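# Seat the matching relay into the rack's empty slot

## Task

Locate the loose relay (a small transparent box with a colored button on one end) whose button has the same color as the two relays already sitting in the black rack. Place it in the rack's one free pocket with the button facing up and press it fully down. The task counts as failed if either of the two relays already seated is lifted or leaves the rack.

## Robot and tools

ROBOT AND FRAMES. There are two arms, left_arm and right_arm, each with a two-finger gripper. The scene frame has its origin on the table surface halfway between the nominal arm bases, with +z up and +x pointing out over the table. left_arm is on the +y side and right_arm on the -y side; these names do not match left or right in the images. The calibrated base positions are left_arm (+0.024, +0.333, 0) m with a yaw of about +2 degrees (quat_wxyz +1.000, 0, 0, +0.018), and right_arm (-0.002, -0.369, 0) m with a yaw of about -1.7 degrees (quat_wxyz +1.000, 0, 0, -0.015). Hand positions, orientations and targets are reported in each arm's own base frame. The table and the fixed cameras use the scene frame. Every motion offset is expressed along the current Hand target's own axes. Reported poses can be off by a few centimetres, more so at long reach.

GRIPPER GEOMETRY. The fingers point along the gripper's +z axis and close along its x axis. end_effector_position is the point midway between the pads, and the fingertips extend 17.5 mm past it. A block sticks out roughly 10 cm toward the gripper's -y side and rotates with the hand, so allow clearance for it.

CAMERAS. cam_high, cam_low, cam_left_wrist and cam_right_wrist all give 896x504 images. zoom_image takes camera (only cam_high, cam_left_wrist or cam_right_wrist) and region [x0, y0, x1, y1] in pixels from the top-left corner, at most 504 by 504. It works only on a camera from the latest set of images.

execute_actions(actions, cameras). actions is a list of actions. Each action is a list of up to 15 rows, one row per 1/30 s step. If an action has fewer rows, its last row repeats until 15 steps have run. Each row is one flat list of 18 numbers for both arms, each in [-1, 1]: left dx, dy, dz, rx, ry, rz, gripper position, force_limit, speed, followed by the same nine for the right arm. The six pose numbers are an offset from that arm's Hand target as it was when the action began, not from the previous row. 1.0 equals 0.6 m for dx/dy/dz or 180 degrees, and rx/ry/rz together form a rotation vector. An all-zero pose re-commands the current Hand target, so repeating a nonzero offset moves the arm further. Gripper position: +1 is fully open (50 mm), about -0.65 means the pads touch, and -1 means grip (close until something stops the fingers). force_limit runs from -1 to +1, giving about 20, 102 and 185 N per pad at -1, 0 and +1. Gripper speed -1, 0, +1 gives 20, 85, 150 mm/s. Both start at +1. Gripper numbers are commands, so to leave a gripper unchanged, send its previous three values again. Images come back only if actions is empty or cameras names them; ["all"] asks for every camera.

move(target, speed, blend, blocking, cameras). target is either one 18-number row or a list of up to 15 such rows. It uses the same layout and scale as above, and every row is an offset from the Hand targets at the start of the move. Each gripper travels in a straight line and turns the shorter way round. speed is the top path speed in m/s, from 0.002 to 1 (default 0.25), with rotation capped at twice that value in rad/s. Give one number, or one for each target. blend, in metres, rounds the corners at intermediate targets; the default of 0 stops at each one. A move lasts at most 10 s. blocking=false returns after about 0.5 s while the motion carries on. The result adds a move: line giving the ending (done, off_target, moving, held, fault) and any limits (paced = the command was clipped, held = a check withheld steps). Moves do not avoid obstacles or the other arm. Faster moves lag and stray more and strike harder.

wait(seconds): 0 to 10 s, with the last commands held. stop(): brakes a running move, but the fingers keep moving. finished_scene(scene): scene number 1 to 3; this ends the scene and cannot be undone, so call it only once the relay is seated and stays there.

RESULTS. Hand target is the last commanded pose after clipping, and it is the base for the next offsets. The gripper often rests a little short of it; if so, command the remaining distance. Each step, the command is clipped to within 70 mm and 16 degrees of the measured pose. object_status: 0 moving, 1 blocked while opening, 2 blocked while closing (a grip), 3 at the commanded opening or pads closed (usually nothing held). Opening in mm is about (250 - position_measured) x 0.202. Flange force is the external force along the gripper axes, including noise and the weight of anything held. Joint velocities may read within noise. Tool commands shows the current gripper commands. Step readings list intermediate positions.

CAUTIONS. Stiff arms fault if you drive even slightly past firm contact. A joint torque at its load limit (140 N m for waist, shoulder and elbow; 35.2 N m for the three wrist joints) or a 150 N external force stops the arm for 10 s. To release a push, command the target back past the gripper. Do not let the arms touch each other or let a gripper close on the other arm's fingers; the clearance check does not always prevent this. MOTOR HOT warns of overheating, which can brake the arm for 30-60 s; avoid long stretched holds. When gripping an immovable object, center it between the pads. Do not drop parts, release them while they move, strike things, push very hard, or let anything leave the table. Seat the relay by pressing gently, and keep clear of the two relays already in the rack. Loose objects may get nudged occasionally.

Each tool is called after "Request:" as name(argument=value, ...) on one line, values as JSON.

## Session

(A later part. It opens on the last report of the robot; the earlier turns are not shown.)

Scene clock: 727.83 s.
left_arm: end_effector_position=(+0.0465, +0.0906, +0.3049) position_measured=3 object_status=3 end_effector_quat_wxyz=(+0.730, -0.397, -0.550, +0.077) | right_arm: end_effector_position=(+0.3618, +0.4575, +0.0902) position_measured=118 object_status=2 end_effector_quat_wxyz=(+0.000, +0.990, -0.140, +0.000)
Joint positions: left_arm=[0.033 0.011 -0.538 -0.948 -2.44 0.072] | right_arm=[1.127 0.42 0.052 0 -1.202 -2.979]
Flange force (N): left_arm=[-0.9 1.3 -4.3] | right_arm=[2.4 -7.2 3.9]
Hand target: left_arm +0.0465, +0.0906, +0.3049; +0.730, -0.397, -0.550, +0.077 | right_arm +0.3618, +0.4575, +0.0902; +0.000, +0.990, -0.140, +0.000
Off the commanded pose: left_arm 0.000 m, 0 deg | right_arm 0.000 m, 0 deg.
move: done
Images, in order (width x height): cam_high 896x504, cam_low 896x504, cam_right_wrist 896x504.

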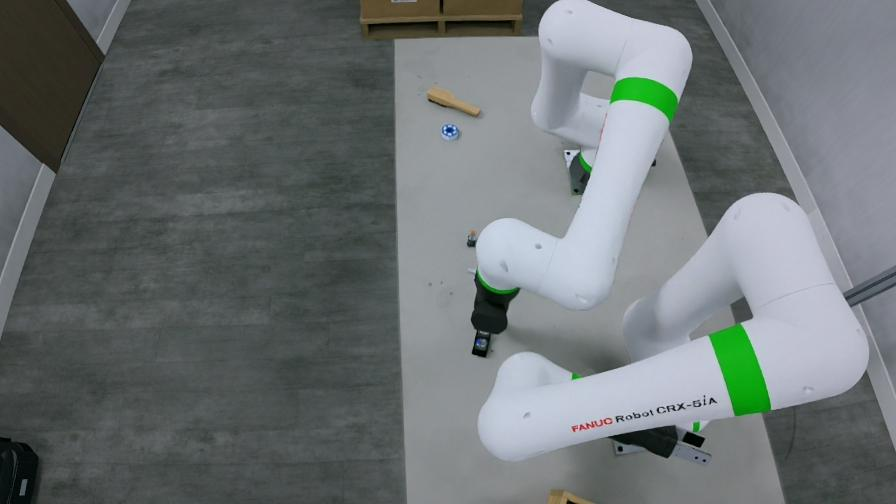

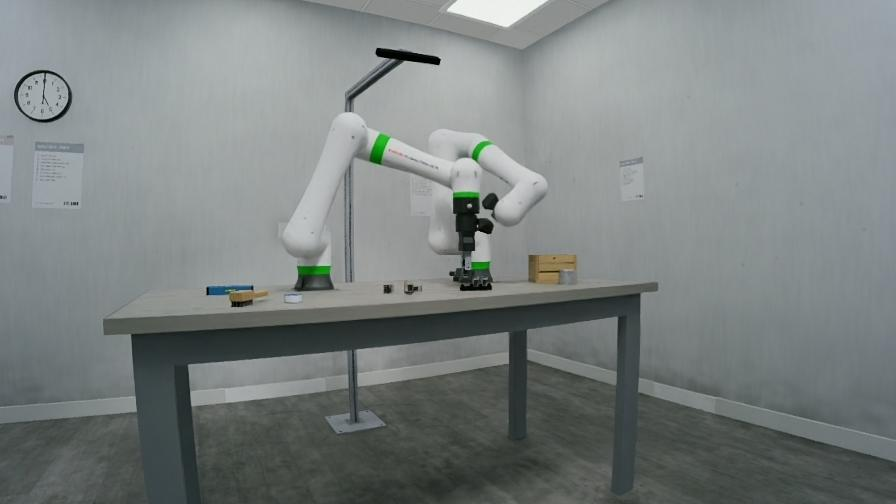

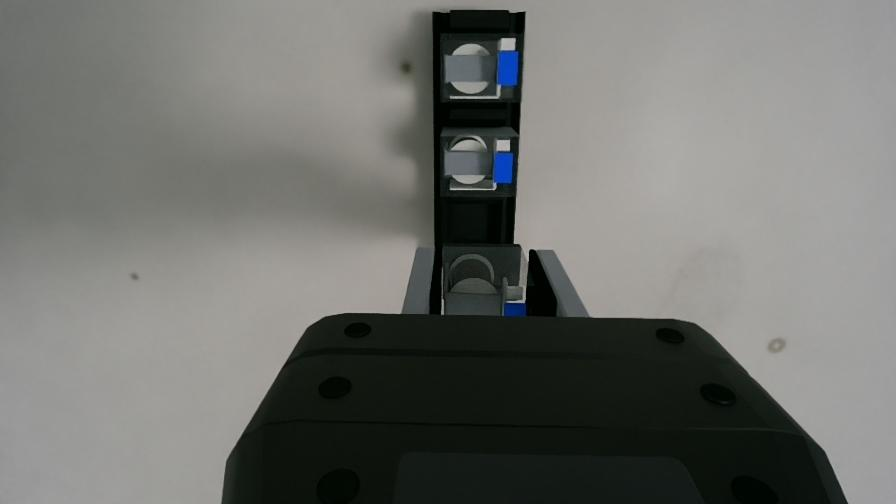

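Request:
move(target=[0,0,0,0,0,0,1,1,1, -0.0015,-0.0075,0.0353,0,0,0,-1,-0.6,-0.5], speed=0.06, cameras=["cam_right_wrist","cam_low"])

Request:
zoom_image(camera="cam_low", region=[455, 260, 497, 295])

Request:
zoom_image(camera="cam_right_wrist", region=[400, 120, 560, 320])

Scene clock: 771.97 s.
left_arm: end_effector_position=(+0.0465, +0.0906, +0.3049) position_measured=3 object_status=3 end_effector_quat_wxyz=(+0.730, -0.397, -0.550, +0.077) | right_arm: end_effector_position=(+0.3622, +0.4621, +0.0690) position_measured=118 object_status=2 end_effector_quat_wxyz=(+0.000, +0.990, -0.140, +0.000)
Joint positions: left_arm=[0.033 0.011 -0.538 -0.948 -2.44 0.072] | right_arm=[1.129 0.448 0.039 0 -1.161 -2.982]
Flange force (N): left_arm=[-1.1 1.6 -4.7] | right_arm=[2.1 -6.9 4.3]
Hand target: left_arm +0.0465, +0.0906, +0.3049; +0.730, -0.397, -0.550, +0.077 | right_arm +0.3622, +0.4621, +0.0690; +0.000, +0.990, -0.140, +0.000
Off the commanded pose: left_arm 0.000 m, 0 deg | right_arm 0.000 m, 0 deg.
move: done
Images, in order (width x height): cam_low 896x504, cam_right_wrist 896x504.

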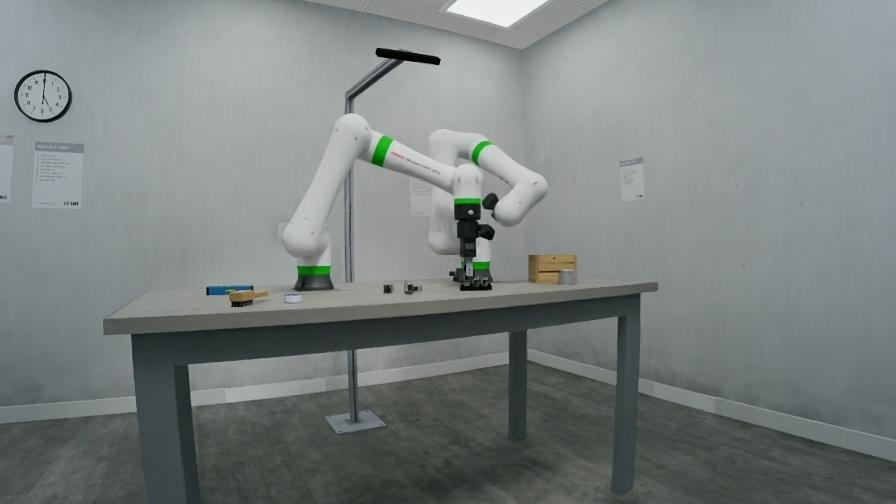

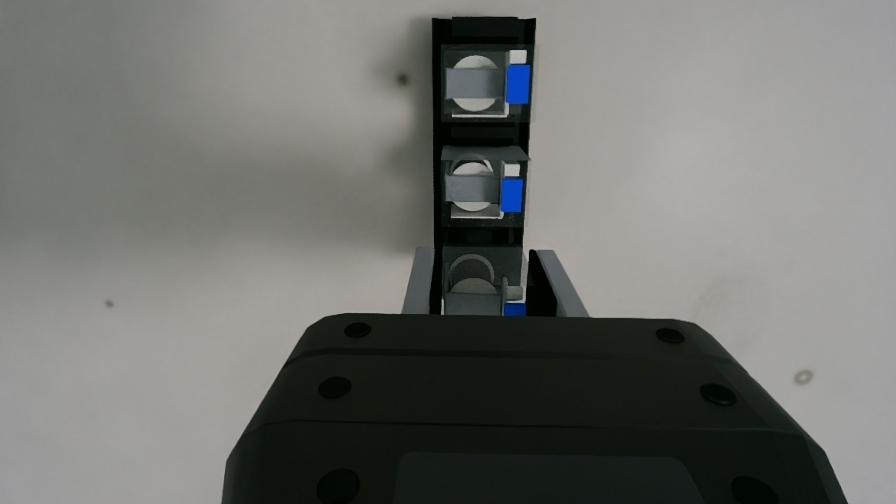

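Scaled by 12.000 from the camera's 896x504 image, which has a finer 1280x720 frame.

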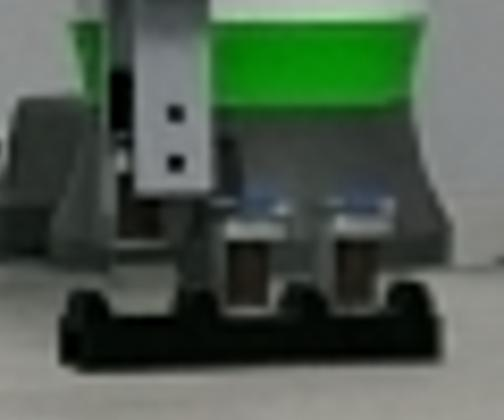

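Scaled by 2.520 from the camera's 896x504 image, which has a finer 1280x720 frame.

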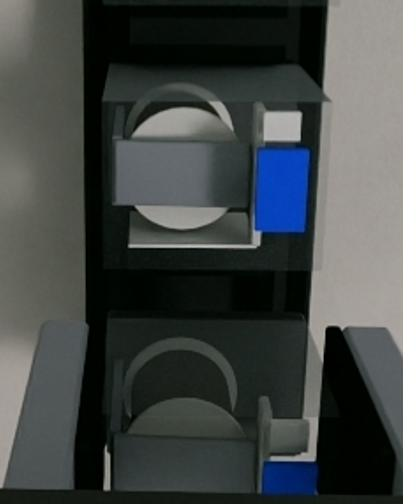

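Request:
execute_actions(actions=[[[0,0,0,0,0,0,1,1,1, 0,0,0.0075,0,0,0,-1,-0.6,-0.5]],[[0,0,0,0,0,0,1,1,1, 0,0,0.005,0,0,0,-1,-0.6,-0.5]],[[0,0,0,0,0,0,1,1,1, 0,0,0.003,0,0,0,-1,-0.6,-0.5]]], cameras=["cam_right_wrist","cam_low"])

Request:
zoom_image(camera="cam_low", region=[455, 260, 497, 295])

Request:
zoom_image(camera="cam_right_wrist", region=[400, 120, 560, 320])

Scene clock: 783.60 s.
left_arm: end_effector_position=(+0.0465, +0.0906, +0.3049) position_measured=3 object_status=3 end_effector_quat_wxyz=(+0.730, -0.397, -0.550, +0.077) | right_arm: end_effector_position=(+0.3622, +0.4621, +0.0597) position_measured=118 object_status=2 end_effector_quat_wxyz=(+0.000, +0.990, -0.140, +0.000)
Joint positions: left_arm=[0.033 0.011 -0.538 -0.948 -2.44 0.072] | right_arm=[1.129 0.458 0.029 0 -1.142 -2.982]
Flange force (N): left_arm=[0.1 1.5 -4.8] | right_arm=[2.1 -6.9 4.5]
Flange force at the end of the 1st action (N): left_arm=[-1.1 1.4 -5.0] | right_arm=[1.7 -6.4 4.3]
Flange force at the end of the 2nd action (N): left_arm=[-0.5 1.2 -4.9] | right_arm=[1.7 -6.9 4.3]
Hand target: left_arm +0.0465, +0.0906, +0.3049; +0.730, -0.397, -0.550, +0.077 | right_arm +0.3622, +0.4621, +0.0597; +0.000, +0.990, -0.140, +0.000
Off the commanded pose: left_arm 0.000 m, 0 deg | right_arm 0.000 m, 0 deg.
Step readings (end_effector_position of left_arm | right_arm; steps 1 to 15: 1st action; 16 to 30: 2nd action; 31 to 45: 3rd action):
0: (+0.0465, +0.0906, +0.3049) | (+0.3622, +0.4621, +0.0690)
1: (+0.0465, +0.0906, +0.3049) | (+0.3622, +0.4621, +0.0690)
2: (+0.0465, +0.0906, +0.3049) | (+0.3623, +0.4622, +0.0679)
4: (+0.0465, +0.0906, +0.3049) | (+0.3621, +0.4619, +0.0647)
8: (+0.0465, +0.0906, +0.3049) | (+0.3622, +0.4621, +0.0645)
15: (+0.0465, +0.0906, +0.3049) | (+0.3622, +0.4621, +0.0645)
16: (+0.0465, +0.0906, +0.3049) | (+0.3622, +0.4621, +0.0644)
17: (+0.0465, +0.0906, +0.3049) | (+0.3623, +0.4621, +0.0636)
19: (+0.0465, +0.0906, +0.3049) | (+0.3622, +0.4620, +0.0616)
23: (+0.0465, +0.0906, +0.3049) | (+0.3622, +0.4621, +0.0615)
30: (+0.0465, +0.0906, +0.3049) | (+0.3622, +0.4621, +0.0615)
31: (+0.0465, +0.0906, +0.3049) | (+0.3622, +0.4621, +0.0615)
32: (+0.0465, +0.0906, +0.3049) | (+0.3622, +0.4621, +0.0609)
34: (+0.0465, +0.0906, +0.3049) | (+0.3622, +0.4620, +0.0597)
38: (+0.0465, +0.0906, +0.3049) | (+0.3622, +0.4621, +0.0597)
45: (+0.0465, +0.0906, +0.3049) | (+0.3622, +0.4621, +0.0597)
Images, in order (width x height): cam_low 896x504, cam_right_wrist 896x504.

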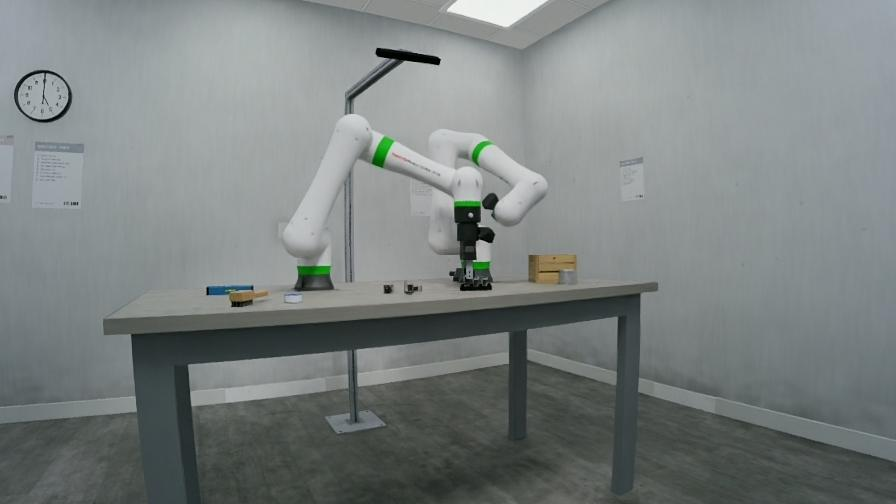

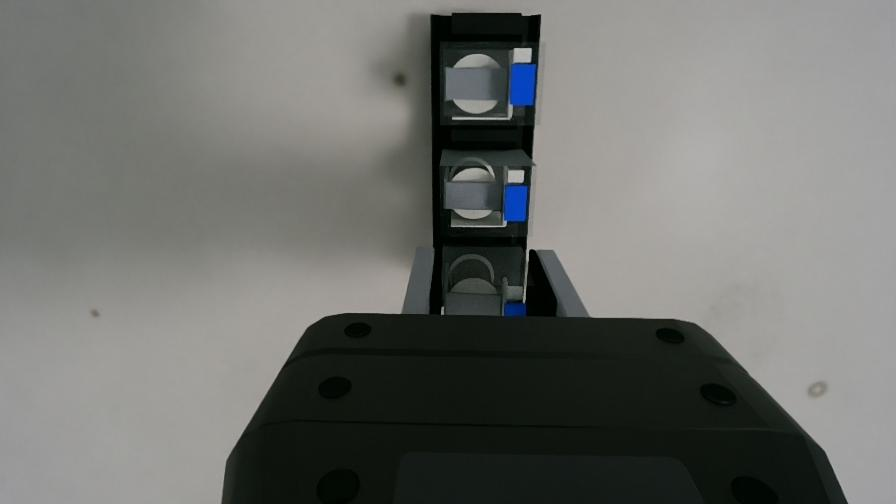

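Scaled by 12.000 from the camera's 896x504 image, which has a finer 1280x720 frame.

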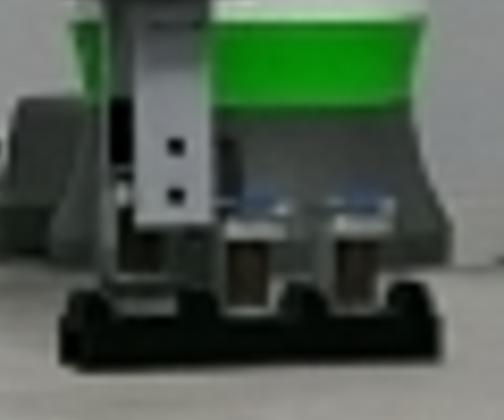

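Scaled by 2.520 from the camera's 896x504 image, which has a finer 1280x720 frame.

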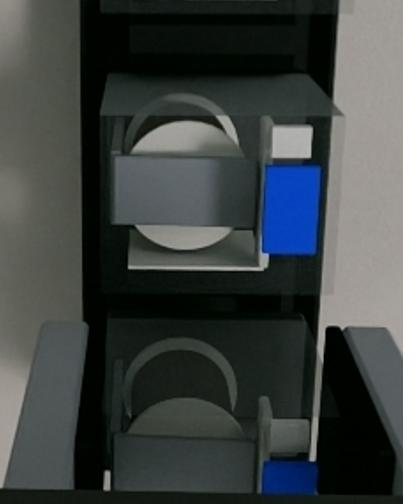

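Request:
execute_actions(actions=[[[0,0,0,0,0,0,1,1,1, 0,0,0.0033,0,0,0,-1,-0.6,-0.5]],[[0,0,0,0,0,0,1,1,1, 0,0,0.0033,0,0,0,-1,-0.6,-0.5]],[[0,0,0,0,0,0,1,1,1, 0,0,0.0033,0,0,0,-1,-0.6,-0.5]]], cameras=["cam_right_wrist","cam_low"])

Request:
zoom_image(camera="cam_low", region=[455, 260, 497, 295])

Request:
zoom_image(camera="cam_right_wrist", region=[400, 120, 560, 320])

Scene clock: 793.10 s.
left_arm: end_effector_position=(+0.0465, +0.0906, +0.3049) position_measured=3 object_status=3 end_effector_quat_wxyz=(+0.730, -0.397, -0.550, +0.077) | right_arm: end_effector_position=(+0.3622, +0.4621, +0.0537) position_measured=118 object_status=2 end_effector_quat_wxyz=(+0.000, +0.990, -0.140, +0.000)
Joint positions: left_arm=[0.033 0.011 -0.538 -0.948 -2.44 0.072] | right_arm=[1.129 0.464 0.023 0 -1.129 -2.982]
Flange force (N): left_arm=[-1.2 1.4 -5.7] | right_arm=[1.2 -6.5 4.6]
Flange force at the end of the 1st action (N): left_arm=[-1.0 1.7 -4.9] | right_arm=[1.8 -6.4 4.5]
Flange force at the end of the 2nd action (N): left_arm=[-0.9 1.5 -4.9] | right_arm=[1.9 -6.9 4.6]
Hand target: left_arm +0.0465, +0.0906, +0.3049; +0.730, -0.397, -0.550, +0.077 | right_arm +0.3622, +0.4621, +0.0537; +0.000, +0.990, -0.140, +0.000
Off the commanded pose: left_arm 0.000 m, 0 deg | right_arm 0.000 m, 0 deg.
Step readings (end_effector_position of left_arm | right_arm; steps 1 to 15: 1st action; 16 to 30: 2nd action; 31 to 45: 3rd action):
0: (+0.0465, +0.0906, +0.3049) | (+0.3622, +0.4621, +0.0597)
1: (+0.0465, +0.0906, +0.3049) | (+0.3622, +0.4621, +0.0597)
2: (+0.0465, +0.0906, +0.3049) | (+0.3623, +0.4621, +0.0592)
4: (+0.0465, +0.0906, +0.3049) | (+0.3622, +0.4620, +0.0578)
8: (+0.0465, +0.0906, +0.3049) | (+0.3622, +0.4621, +0.0577)
15: (+0.0465, +0.0906, +0.3049) | (+0.3622, +0.4621, +0.0577)
16: (+0.0465, +0.0906, +0.3049) | (+0.3622, +0.4621, +0.0576)
17: (+0.0465, +0.0906, +0.3049) | (+0.3622, +0.4621, +0.0569)
19: (+0.0465, +0.0906, +0.3049) | (+0.3622, +0.4620, +0.0558)
23: (+0.0465, +0.0906, +0.3049) | (+0.3622, +0.4621, +0.0557)
30: (+0.0465, +0.0906, +0.3049) | (+0.3622, +0.4621, +0.0557)
31: (+0.0465, +0.0906, +0.3049) | (+0.3622, +0.4621, +0.0557)
32: (+0.0465, +0.0906, +0.3049) | (+0.3622, +0.4621, +0.0552)
34: (+0.0465, +0.0906, +0.3049) | (+0.3622, +0.4620, +0.0538)
38: (+0.0465, +0.0906, +0.3049) | (+0.3622, +0.4621, +0.0538)
45: (+0.0465, +0.0906, +0.3049) | (+0.3622, +0.4621, +0.0537)
Images, in order (width x height): cam_low 896x504, cam_right_wrist 896x504.

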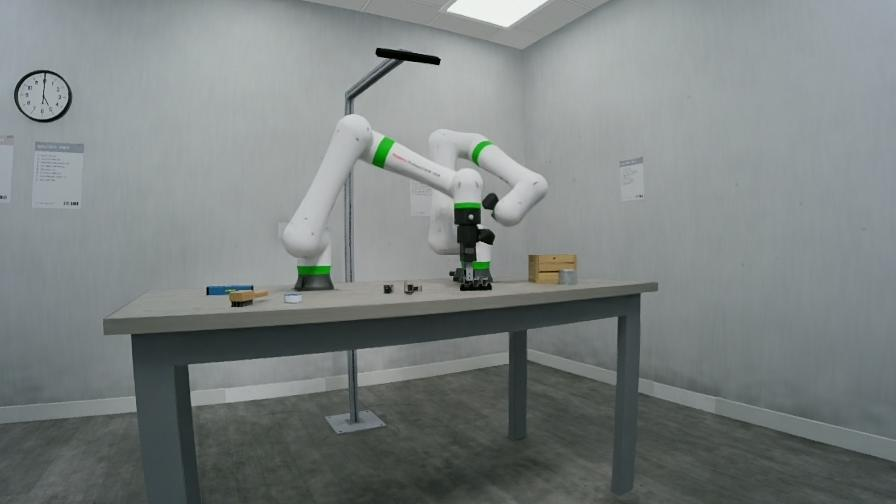

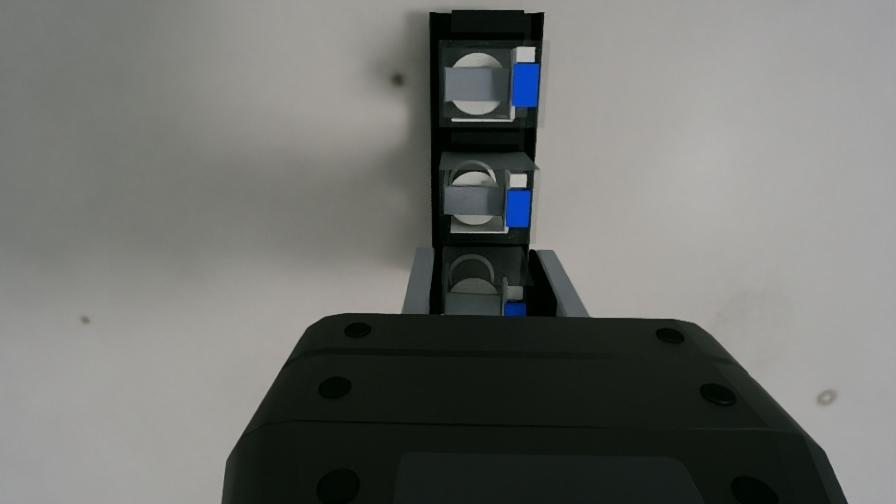

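Scaled by 12.000 from the camera's 896x504 image, which has a finer 1280x720 frame.

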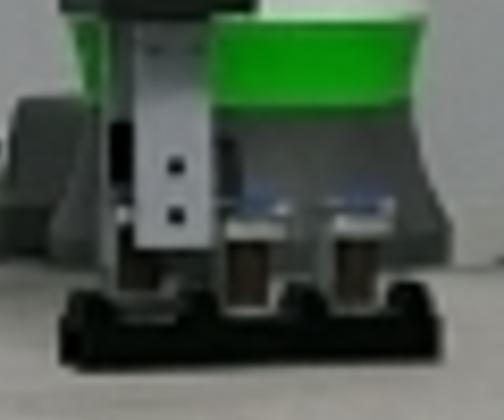

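Scaled by 2.520 from the camera's 896x504 image, which has a finer 1280x720 frame.

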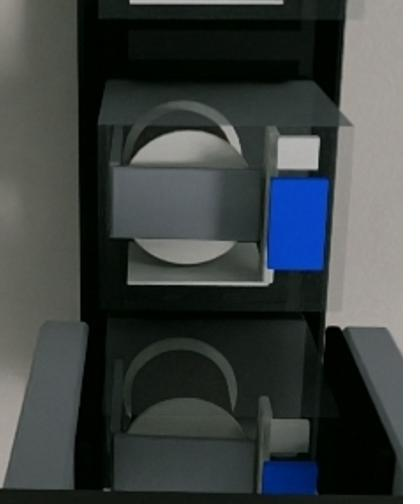

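Request:
execute_actions(actions=[[[0,0,0,0,0,0,1,1,1, 0,0,0.0025,0,0,0,-1,-0.6,-0.5]],[[0,0,0,0,0,0,1,1,1, 0,0,0.0025,0,0,0,-1,-0.6,-0.5]]])

Scene clock: 797.87 s.
left_arm: end_effector_position=(+0.0465, +0.0906, +0.3049) position_measured=3 object_status=3 end_effector_quat_wxyz=(+0.730, -0.397, -0.550, +0.077) | right_arm: end_effector_position=(+0.3622, +0.4621, +0.0507) position_measured=118 object_status=2 end_effector_quat_wxyz=(+0.000, +0.990, -0.140, +0.000)
Joint positions: left_arm=[0.033 0.011 -0.538 -0.948 -2.44 0.072] | right_arm=[1.129 0.467 0.02 0 -1.123 -2.982]
Flange force (N): left_arm=[-0.8 1.1 -5.3] | right_arm=[1.6 -7.0 4.5]
Flange force at the end of the 1st action (N): left_arm=[-1.4 2.3 -5.7] | right_arm=[1.6 -6.3 4.7]
Hand target: left_arm +0.0465, +0.0906, +0.3049; +0.730, -0.397, -0.550, +0.077 | right_arm +0.3622, +0.4621, +0.0507; +0.000, +0.990, -0.140, +0.000
Off the commanded pose: left_arm 0.000 m, 0 deg | right_arm 0.000 m, 0 deg.
Step readings (end_effector_position of left_arm | right_arm; steps 1 to 15: 1st action; 16 to 30: 2nd action):
0: (+0.0465, +0.0906, +0.3049) | (+0.3622, +0.4621, +0.0537)
1: (+0.0465, +0.0906, +0.3049) | (+0.3622, +0.4621, +0.0537)
2: (+0.0465, +0.0906, +0.3049) | (+0.3622, +0.4621, +0.0531)
4: (+0.0465, +0.0906, +0.3049) | (+0.3622, +0.4620, +0.0523)
8: (+0.0465, +0.0906, +0.3049) | (+0.3622, +0.4621, +0.0522)
15: (+0.0465, +0.0906, +0.3049) | (+0.3622, +0.4621, +0.0522)
16: (+0.0465, +0.0906, +0.3049) | (+0.3622, +0.4621, +0.0522)
17: (+0.0465, +0.0906, +0.3049) | (+0.3622, +0.4621, +0.0517)
19: (+0.0465, +0.0906, +0.3049) | (+0.3622, +0.4620, +0.0508)
23: (+0.0465, +0.0906, +0.3049) | (+0.3622, +0.4621, +0.0507)
30: (+0.0465, +0.0906, +0.3049) | (+0.3622, +0.4621, +0.0507)

Request:
execute_actions(actions=[[[0,0,0,0,0,0,1,1,1, 0,0,0.0025,0,0,0,-1,-0.6,-0.5]],[[0,0,0,0,0,0,1,1,1, 0,0,0.002,0,0,0,-1,-0.6,-0.5]],[[0,0,0,0,0,0,1,1,1, 0,0,0.0015,0,0,0,-1,-0.6,-0.5]]], cameras=["cam_right_wrist","cam_low"])

Request:
zoom_image(camera="cam_low", region=[455, 260, 497, 295])

Request:
zoom_image(camera="cam_right_wrist", region=[400, 120, 560, 320])

Scene clock: 806.17 s.
left_arm: end_effector_position=(+0.0465, +0.0906, +0.3049) position_measured=3 object_status=3 end_effector_quat_wxyz=(+0.730, -0.397, -0.550, +0.077) | right_arm: end_effector_position=(+0.3622, +0.4621, +0.0471) position_measured=118 object_status=2 end_effector_quat_wxyz=(+0.000, +0.990, -0.140, +0.000)
Joint positions: left_arm=[0.033 0.011 -0.538 -0.948 -2.44 0.072] | right_arm=[1.129 0.471 0.016 0 -1.115 -2.982]
Flange force (N): left_arm=[-1.0 1.6 -4.9] | right_arm=[-5.3 -5.0 -50.5]
Flange force at the end of the 1st action (N): left_arm=[-1.0 1.3 -5.4] | right_arm=[1.5 -6.5 4.3]
Flange force at the end of the 2nd action (N): left_arm=[-0.7 1.1 -4.8] | right_arm=[-3.3 -3.2 -32.8]
Hand target: left_arm +0.0465, +0.0906, +0.3049; +0.730, -0.397, -0.550, +0.077 | right_arm +0.3622, +0.4621, +0.0471; +0.000, +0.990, -0.140, +0.000
Off the commanded pose: left_arm 0.000 m, 0 deg | right_arm 0.000 m, 0 deg.
Step readings (end_effector_position of left_arm | right_arm; steps 1 to 15: 1st action; 16 to 30: 2nd action; 31 to 45: 3rd action):
0: (+0.0465, +0.0906, +0.3049) | (+0.3622, +0.4621, +0.0507)
1: (+0.0465, +0.0906, +0.3049) | (+0.3622, +0.4621, +0.0507)
2: (+0.0465, +0.0906, +0.3049) | (+0.3623, +0.4621, +0.0502)
4: (+0.0465, +0.0906, +0.3049) | (+0.3622, +0.4620, +0.0493)
8: (+0.0465, +0.0906, +0.3049) | (+0.3622, +0.4621, +0.0492)
15: (+0.0465, +0.0906, +0.3049) | (+0.3622, +0.4621, +0.0492)
16: (+0.0465, +0.0906, +0.3049) | (+0.3622, +0.4621, +0.0492)
17: (+0.0465, +0.0906, +0.3049) | (+0.3622, +0.4621, +0.0488)
19: (+0.0465, +0.0906, +0.3049) | (+0.3623, +0.4622, +0.0483)
23: (+0.0465, +0.0906, +0.3049) | (+0.3623, +0.4621, +0.0482)
30: (+0.0465, +0.0906, +0.3049) | (+0.3623, +0.4621, +0.0481)
31: (+0.0465, +0.0906, +0.3049) | (+0.3622, +0.4621, +0.0481)
32: (+0.0465, +0.0906, +0.3049) | (+0.3623, +0.4621, +0.0478)
34: (+0.0465, +0.0906, +0.3049) | (+0.3623, +0.4622, +0.0474)
38: (+0.0465, +0.0906, +0.3049) | (+0.3623, +0.4621, +0.0472)
45: (+0.0465, +0.0906, +0.3049) | (+0.3622, +0.4621, +0.0471)
Images, in order (width x height): cam_low 896x504, cam_right_wrist 896x504.

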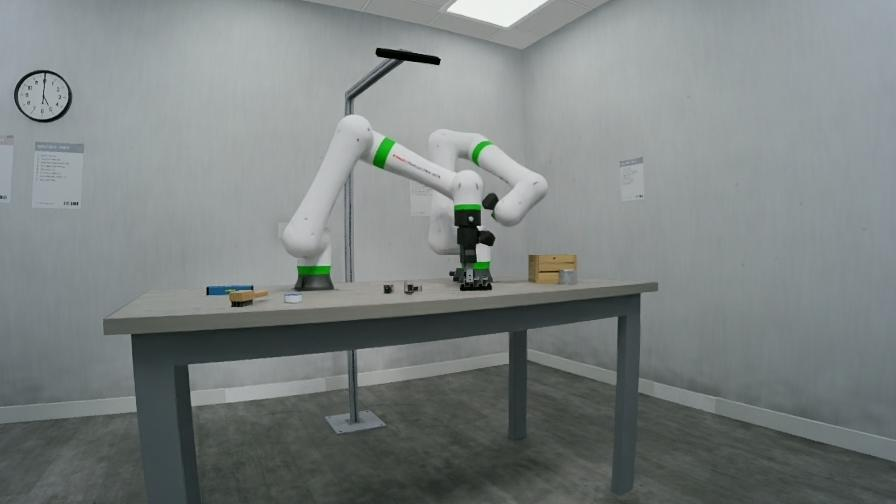

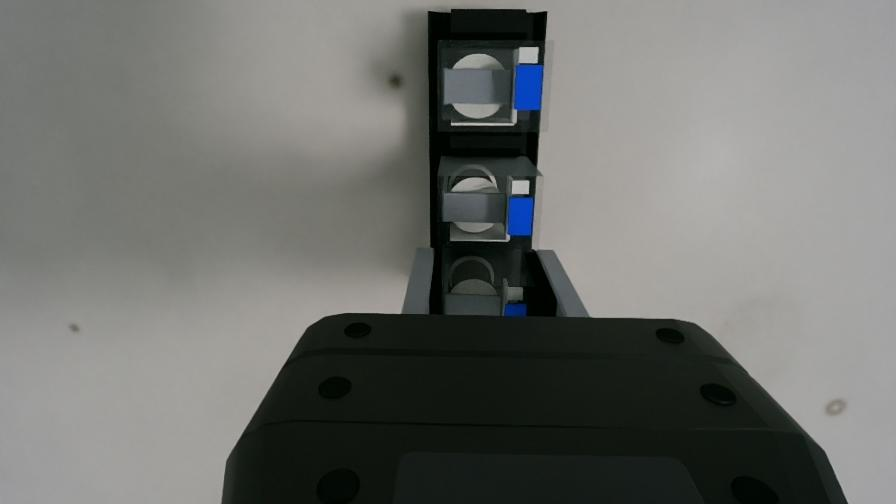

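Scaled by 12.000 from the camera's 896x504 image, which has a finer 1280x720 frame.

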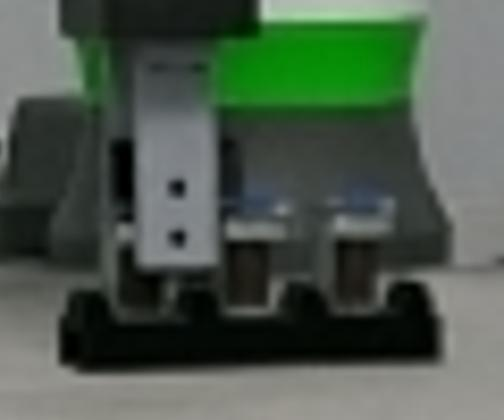

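Scaled by 2.520 from the camera's 896x504 image, which has a finer 1280x720 frame.

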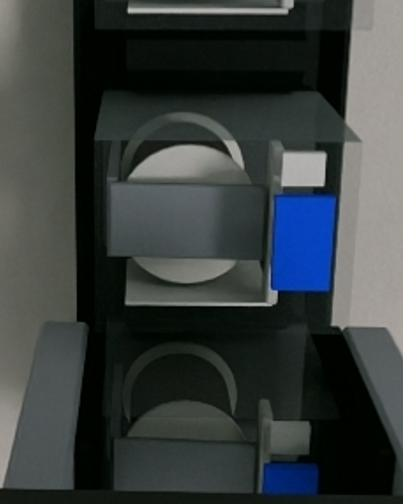

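Request:
move(target=[[0,0,0,0,0,0,1,1,1, 0,0,-0.0008,0,0,0,-1,-0.6,-0.5],[0,0,0,0,0,0,1,1,1, 0,0,-0.0008,0,0,0,0.4,-0.6,-0.5],[0,0,0,0,0,0,1,1,1, 0,0,-0.13,0,0,0,0.4,-0.6,-0.5]], speed=[0.02,0.05,0.15], cameras=["cam_right_wrist","cam_low"])

Request:
zoom_image(camera="cam_low", region=[455, 260, 497, 295])

Request:
zoom_image(camera="cam_right_wrist", region=[400, 80, 560, 280])

Scene clock: 818.07 s.
left_arm: end_effector_position=(+0.0465, +0.0906, +0.3049) position_measured=3 object_status=3 end_effector_quat_wxyz=(+0.730, -0.397, -0.550, +0.077) | right_arm: end_effector_position=(+0.3622, +0.4620, +0.1252) position_measured=92 object_status=3 end_effector_quat_wxyz=(+0.000, +0.990, -0.140, +0.000)
Joint positions: left_arm=[0.033 0.011 -0.538 -0.948 -2.44 0.072] | right_arm=[1.129 0.401 0.112 0 -1.28 -2.982]
Flange force (N): left_arm=[-0.3 1.4 -4.8] | right_arm=[2.3 -7.4 2.6]
Hand target: left_arm +0.0465, +0.0906, +0.3049; +0.730, -0.397, -0.550, +0.077 | right_arm +0.3622, +0.4620, +0.1251; +0.000, +0.990, -0.140, +0.000
Off the commanded pose: left_arm 0.000 m, 0 deg | right_arm 0.000 m, 0 deg.
move: done
Images, in order (width x height): cam_low 896x504, cam_right_wrist 896x504.

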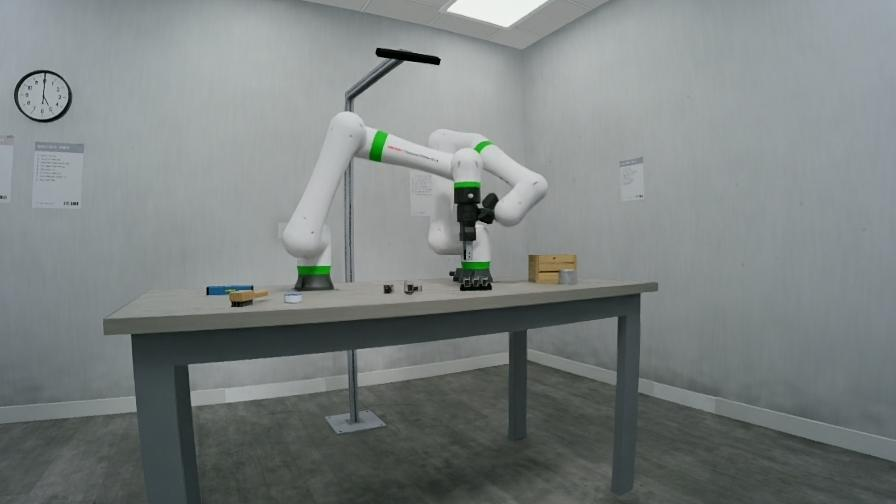

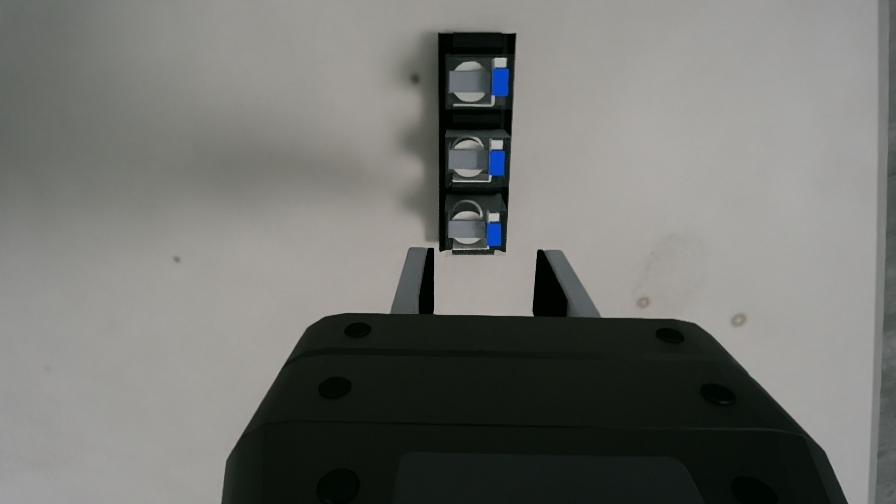

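Scaled by 12.000 from the camera's 896x504 image, which has a finer 1280x720 frame.

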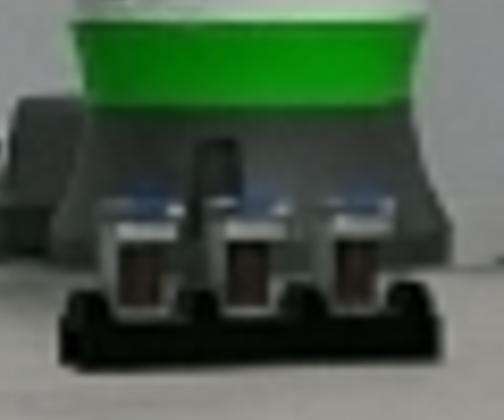

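Scaled by 2.520 from the camera's 896x504 image, which has a finer 1280x720 frame.

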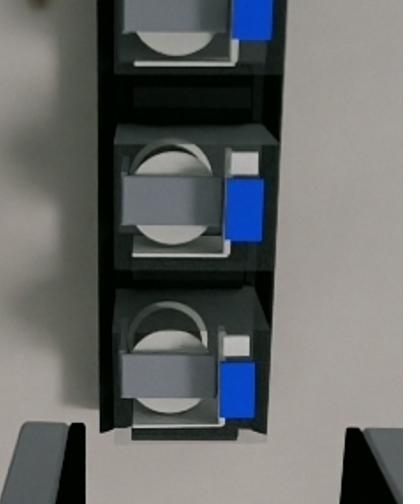

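Request:
zoom_image(camera="cam_right_wrist", region=[430, 120, 530, 260])

Request:
zoom_image(camera="cam_low", region=[458, 270, 494, 294])

Scaled by 3.600 from the camera's 896x504 image, which has a finer 1280x720 frame.

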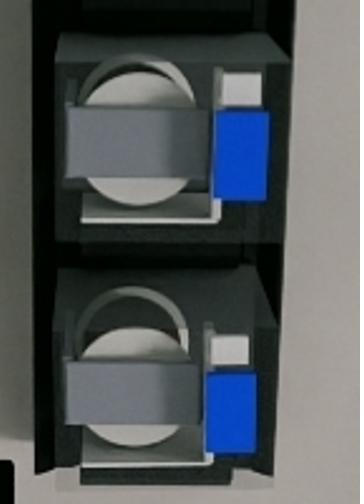

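Scaled by 14.000 from the camera's 896x504 image, which has a finer 1280x720 frame.

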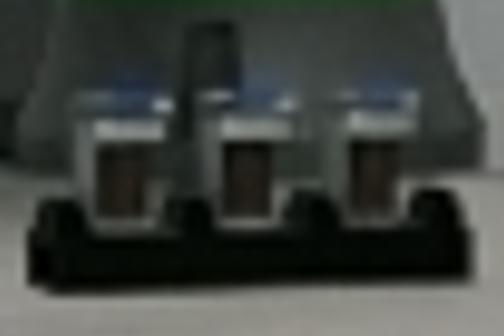

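Request:
move(target=[[0,0,0,0,0,0,1,1,1, 0,0.0075,0,0,0,0,-1,-0.6,0],[0,0,0,0,0,0,1,1,1, 0,0.0075,0.0868,0,0,0,-1,-0.6,0]], speed=[0.05,0.12], cameras=["cam_right_wrist","cam_low"])

Request:
zoom_image(camera="cam_low", region=[458, 260, 494, 294])

Request:
zoom_image(camera="cam_right_wrist", region=[400, 120, 560, 320])

Scene clock: 854.37 s.
left_arm: end_effector_position=(+0.0465, +0.0906, +0.3049) position_measured=3 object_status=3 end_effector_quat_wxyz=(+0.730, -0.397, -0.550, +0.077) | right_arm: end_effector_position=(+0.3610, +0.4577, +0.0731) position_measured=252 object_status=3 end_effector_quat_wxyz=(+0.000, +0.990, -0.140, +0.000)
Joint positions: left_arm=[0.033 0.011 -0.538 -0.948 -2.44 0.072] | right_arm=[1.128 0.435 0.03 0 -1.165 -2.981]
Flange force (N): left_arm=[-1.2 0.9 -5.6] | right_arm=[2.2 -7.0 3.8]
Hand target: left_arm +0.0465, +0.0906, +0.3049; +0.730, -0.397, -0.550, +0.077 | right_arm +0.3610, +0.4577, +0.0731; +0.000, +0.990, -0.140, +0.000
Off the commanded pose: left_arm 0.000 m, 0 deg | right_arm 0.000 m, 0 deg.
move: done
Images, in order (width x height): cam_low 896x504, cam_right_wrist 896x504.

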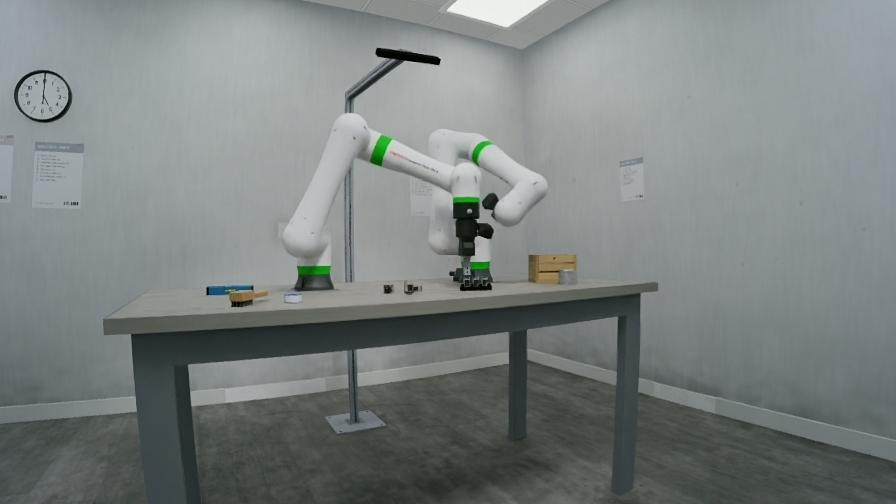

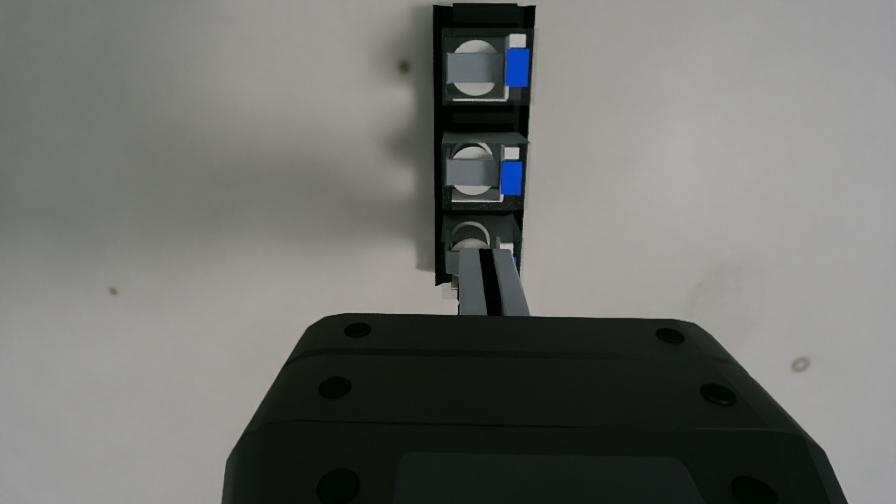

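Scaled by 14.000 from the camera's 896x504 image, which has a finer 1280x720 frame.

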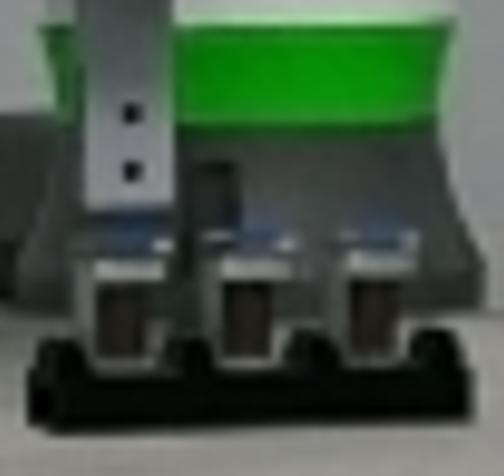

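Scaled by 2.520 from the camera's 896x504 image, which has a finer 1280x720 frame.

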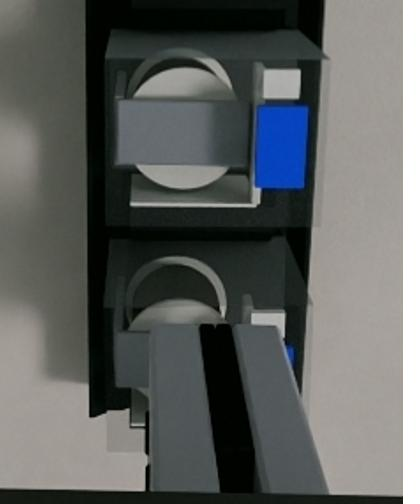

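Request:
execute_actions(actions=[[[0,0,0,0,0,0,1,1,1, 0,0,0.0067,0,0,0,-1,-0.6,0]],[[0,0,0,0,0,0,1,1,1, 0,0,0.0025,0,0,0,-1,-0.6,0]],[[0,0,0,0,0,0,1,1,1, 0,0,0.0017,0,0,0,-1,-0.6,0]]])

Scene clock: 865.97 s.
left_arm: end_effector_position=(+0.0465, +0.0906, +0.3049) position_measured=3 object_status=3 end_effector_quat_wxyz=(+0.730, -0.397, -0.550, +0.077) | right_arm: end_effector_position=(+0.3610, +0.4577, +0.0665) position_measured=252 object_status=3 end_effector_quat_wxyz=(+0.000, +0.990, -0.140, +0.000)
Joint positions: left_arm=[0.033 0.011 -0.538 -0.948 -2.44 0.072] | right_arm=[1.128 0.441 0.023 0 -1.152 -2.981]
Flange force (N): left_arm=[-0.8 1.9 -4.8] | right_arm=[2.1 -6.5 3.8]
Flange force at the end of the 1st action (N): left_arm=[-0.4 1.7 -4.6] | right_arm=[1.7 -6.5 3.8]
Flange force at the end of the 2nd action (N): left_arm=[-1.5 2.0 -4.5] | right_arm=[1.5 -6.5 4.0]
Hand target: left_arm +0.0465, +0.0906, +0.3049; +0.730, -0.397, -0.550, +0.077 | right_arm +0.3610, +0.4577, +0.0665; +0.000, +0.990, -0.140, +0.000
Off the commanded pose: left_arm 0.000 m, 0 deg | right_arm 0.000 m, 0 deg.
Step readings (end_effector_position of left_arm | right_arm; steps 1 to 15: 1st action; 16 to 30: 2nd action; 31 to 45: 3rd action):
0: (+0.0465, +0.0906, +0.3049) | (+0.3610, +0.4577, +0.0731)
1: (+0.0465, +0.0906, +0.3049) | (+0.3610, +0.4577, +0.0731)
2: (+0.0465, +0.0906, +0.3049) | (+0.3610, +0.4578, +0.0719)
4: (+0.0465, +0.0906, +0.3049) | (+0.3609, +0.4576, +0.0692)
8: (+0.0465, +0.0906, +0.3049) | (+0.3610, +0.4577, +0.0691)
15: (+0.0465, +0.0906, +0.3049) | (+0.3610, +0.4577, +0.0690)
16: (+0.0465, +0.0906, +0.3049) | (+0.3610, +0.4577, +0.0690)
17: (+0.0465, +0.0906, +0.3049) | (+0.3610, +0.4578, +0.0684)
19: (+0.0465, +0.0906, +0.3049) | (+0.3609, +0.4577, +0.0676)
23: (+0.0465, +0.0906, +0.3049) | (+0.3609, +0.4577, +0.0675)
30: (+0.0465, +0.0906, +0.3049) | (+0.3610, +0.4577, +0.0675)
31: (+0.0465, +0.0906, +0.3049) | (+0.3610, +0.4577, +0.0675)
32: (+0.0465, +0.0906, +0.3049) | (+0.3610, +0.4578, +0.0672)
34: (+0.0465, +0.0906, +0.3049) | (+0.3610, +0.4577, +0.0666)
38: (+0.0465, +0.0906, +0.3049) | (+0.3610, +0.4577, +0.0665)
45: (+0.0465, +0.0906, +0.3049) | (+0.3610, +0.4577, +0.0665)

Request:
execute_actions(actions=[[[0,0,0,0,0,0,1,1,1, 0,0,0.0015,0,0,0,-1,-0.6,0]],[[0,0,0,0,0,0,1,1,1, 0,0,0.0015,0,0,0,-1,-0.6,0]],[[0,0,0,0,0,0,1,1,1, 0,0,0.001,0,0,0,-1,-0.6,0]]])

Scene clock: 871.83 s.
left_arm: end_effector_position=(+0.0465, +0.0906, +0.3049) position_measured=3 object_status=3 end_effector_quat_wxyz=(+0.730, -0.397, -0.550, +0.077) | right_arm: end_effector_position=(+0.3610, +0.4577, +0.0641) position_measured=252 object_status=3 end_effector_quat_wxyz=(+0.000, +0.990, -0.140, +0.000)
Joint positions: left_arm=[0.033 0.011 -0.538 -0.948 -2.44 0.072] | right_arm=[1.128 0.444 0.02 0 -1.146 -2.981]
Flange force (N): left_arm=[-1.1 1.6 -5.4] | right_arm=[1.7 -0.9 -79.0]
Flange force at the end of the 1st action (N): left_arm=[-0.6 1.5 -4.9] | right_arm=[2.3 -5.5 -23.3]
Flange force at the end of the 2nd action (N): left_arm=[-1.1 1.2 -4.7] | right_arm=[1.5 -3.3 -55.6]
Hand target: left_arm +0.0465, +0.0906, +0.3049; +0.730, -0.397, -0.550, +0.077 | right_arm +0.3610, +0.4577, +0.0641; +0.000, +0.990, -0.140, +0.000
Off the commanded pose: left_arm 0.000 m, 0 deg | right_arm 0.000 m, 0 deg.
Step readings (end_effector_position of left_arm | right_arm; steps 1 to 15: 1st action; 16 to 30: 2nd action; 31 to 45: 3rd action):
0: (+0.0465, +0.0906, +0.3049) | (+0.3610, +0.4577, +0.0665)
1: (+0.0465, +0.0906, +0.3049) | (+0.3610, +0.4577, +0.0665)
2: (+0.0465, +0.0906, +0.3049) | (+0.3610, +0.4578, +0.0662)
4: (+0.0465, +0.0906, +0.3049) | (+0.3610, +0.4578, +0.0659)
8: (+0.0465, +0.0906, +0.3049) | (+0.3610, +0.4578, +0.0657)
15: (+0.0465, +0.0906, +0.3049) | (+0.3610, +0.4577, +0.0656)
16: (+0.0465, +0.0906, +0.3049) | (+0.3610, +0.4577, +0.0656)
17: (+0.0465, +0.0906, +0.3049) | (+0.3610, +0.4578, +0.0652)
19: (+0.0465, +0.0906, +0.3049) | (+0.3611, +0.4578, +0.0650)
23: (+0.0465, +0.0906, +0.3049) | (+0.3610, +0.4578, +0.0648)
30: (+0.0465, +0.0906, +0.3049) | (+0.3610, +0.4577, +0.0647)
31: (+0.0465, +0.0906, +0.3049) | (+0.3610, +0.4577, +0.0647)
32: (+0.0465, +0.0906, +0.3049) | (+0.3610, +0.4578, +0.0645)
34: (+0.0465, +0.0906, +0.3049) | (+0.3610, +0.4578, +0.0643)
38: (+0.0465, +0.0906, +0.3049) | (+0.3610, +0.4578, +0.0642)
45: (+0.0465, +0.0906, +0.3049) | (+0.3610, +0.4577, +0.0641)

Request:
move(target=[0,0,0,0,0,0,1,1,1, 0,0,-0.1,0,0,0,-1,-0.6,0], speed=0.15, cameras=["cam_right_wrist","cam_low"])

Request:
zoom_image(camera="cam_right_wrist", region=[430, 100, 530, 240])

Request:
zoom_image(camera="cam_low", region=[458, 270, 494, 294])

Scene clock: 892.07 s.
left_arm: end_effector_position=(+0.0465, +0.0906, +0.3049) position_measured=3 object_status=3 end_effector_quat_wxyz=(+0.730, -0.397, -0.550, +0.077) | right_arm: end_effector_position=(+0.3609, +0.4577, +0.1241) position_measured=252 object_status=3 end_effector_quat_wxyz=(+0.000, +0.990, -0.140, +0.000)
Joint positions: left_arm=[0.033 0.011 -0.538 -0.948 -2.44 0.072] | right_arm=[1.128 0.392 0.096 0 -1.274 -2.981]
Flange force (N): left_arm=[-1.0 2.1 -4.7] | right_arm=[1.9 -7.1 2.7]
Hand target: left_arm +0.0465, +0.0906, +0.3049; +0.730, -0.397, -0.550, +0.077 | right_arm +0.3609, +0.4577, +0.1241; +0.000, +0.990, -0.140, +0.000
Off the commanded pose: left_arm 0.000 m, 0 deg | right_arm 0.000 m, 0 deg.
move: done
Images, in order (width x height): cam_low 896x504, cam_right_wrist 896x504.

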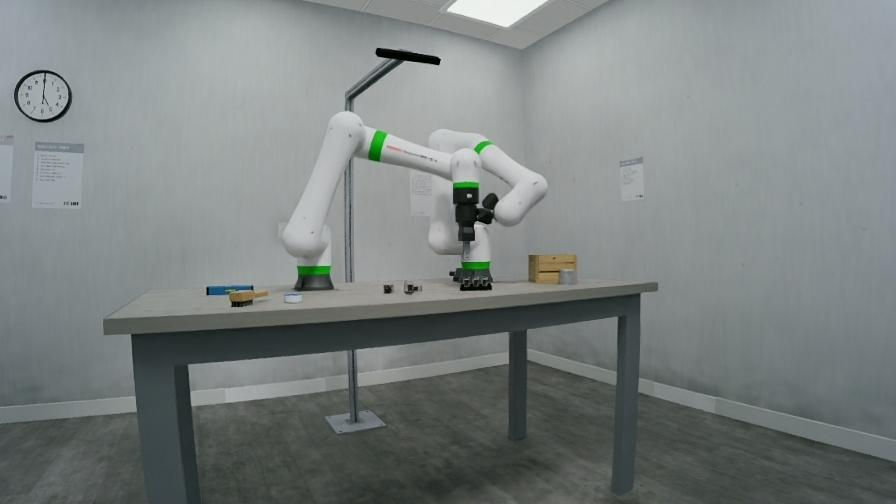

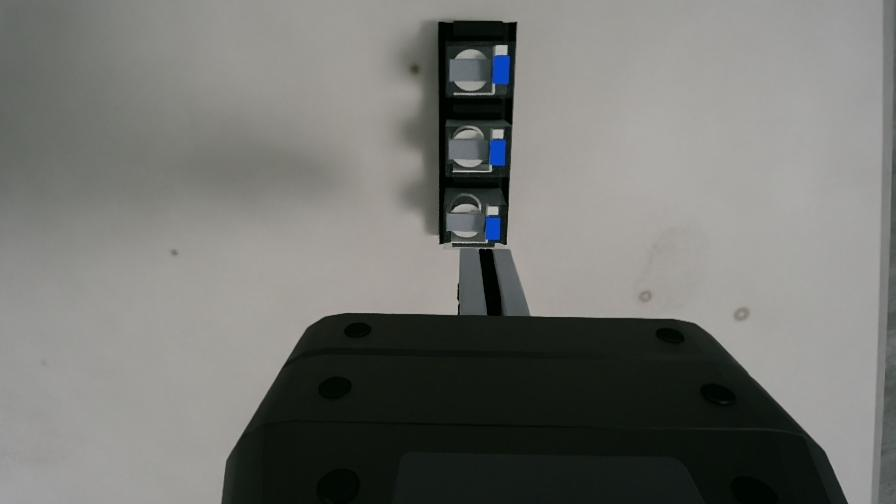

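Scaled by 3.600 from the camera's 896x504 image, which has a finer 1280x720 frame.

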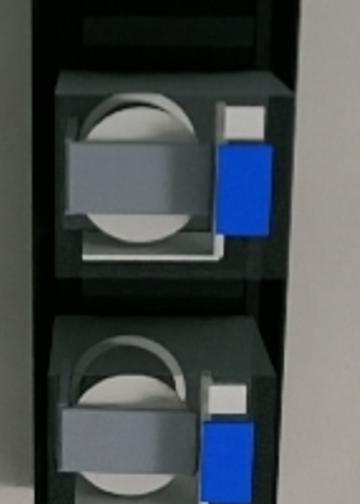

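Scaled by 14.000 from the camera's 896x504 image, which has a finer 1280x720 frame.

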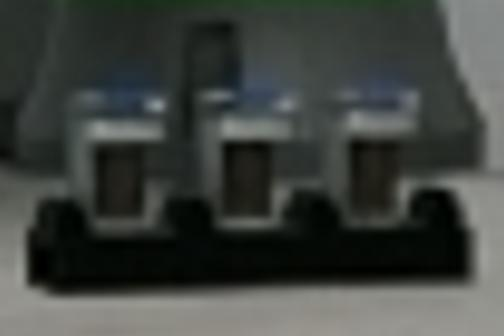

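Request:
finished_scene(scene=1)

The scene is finished: the task was done.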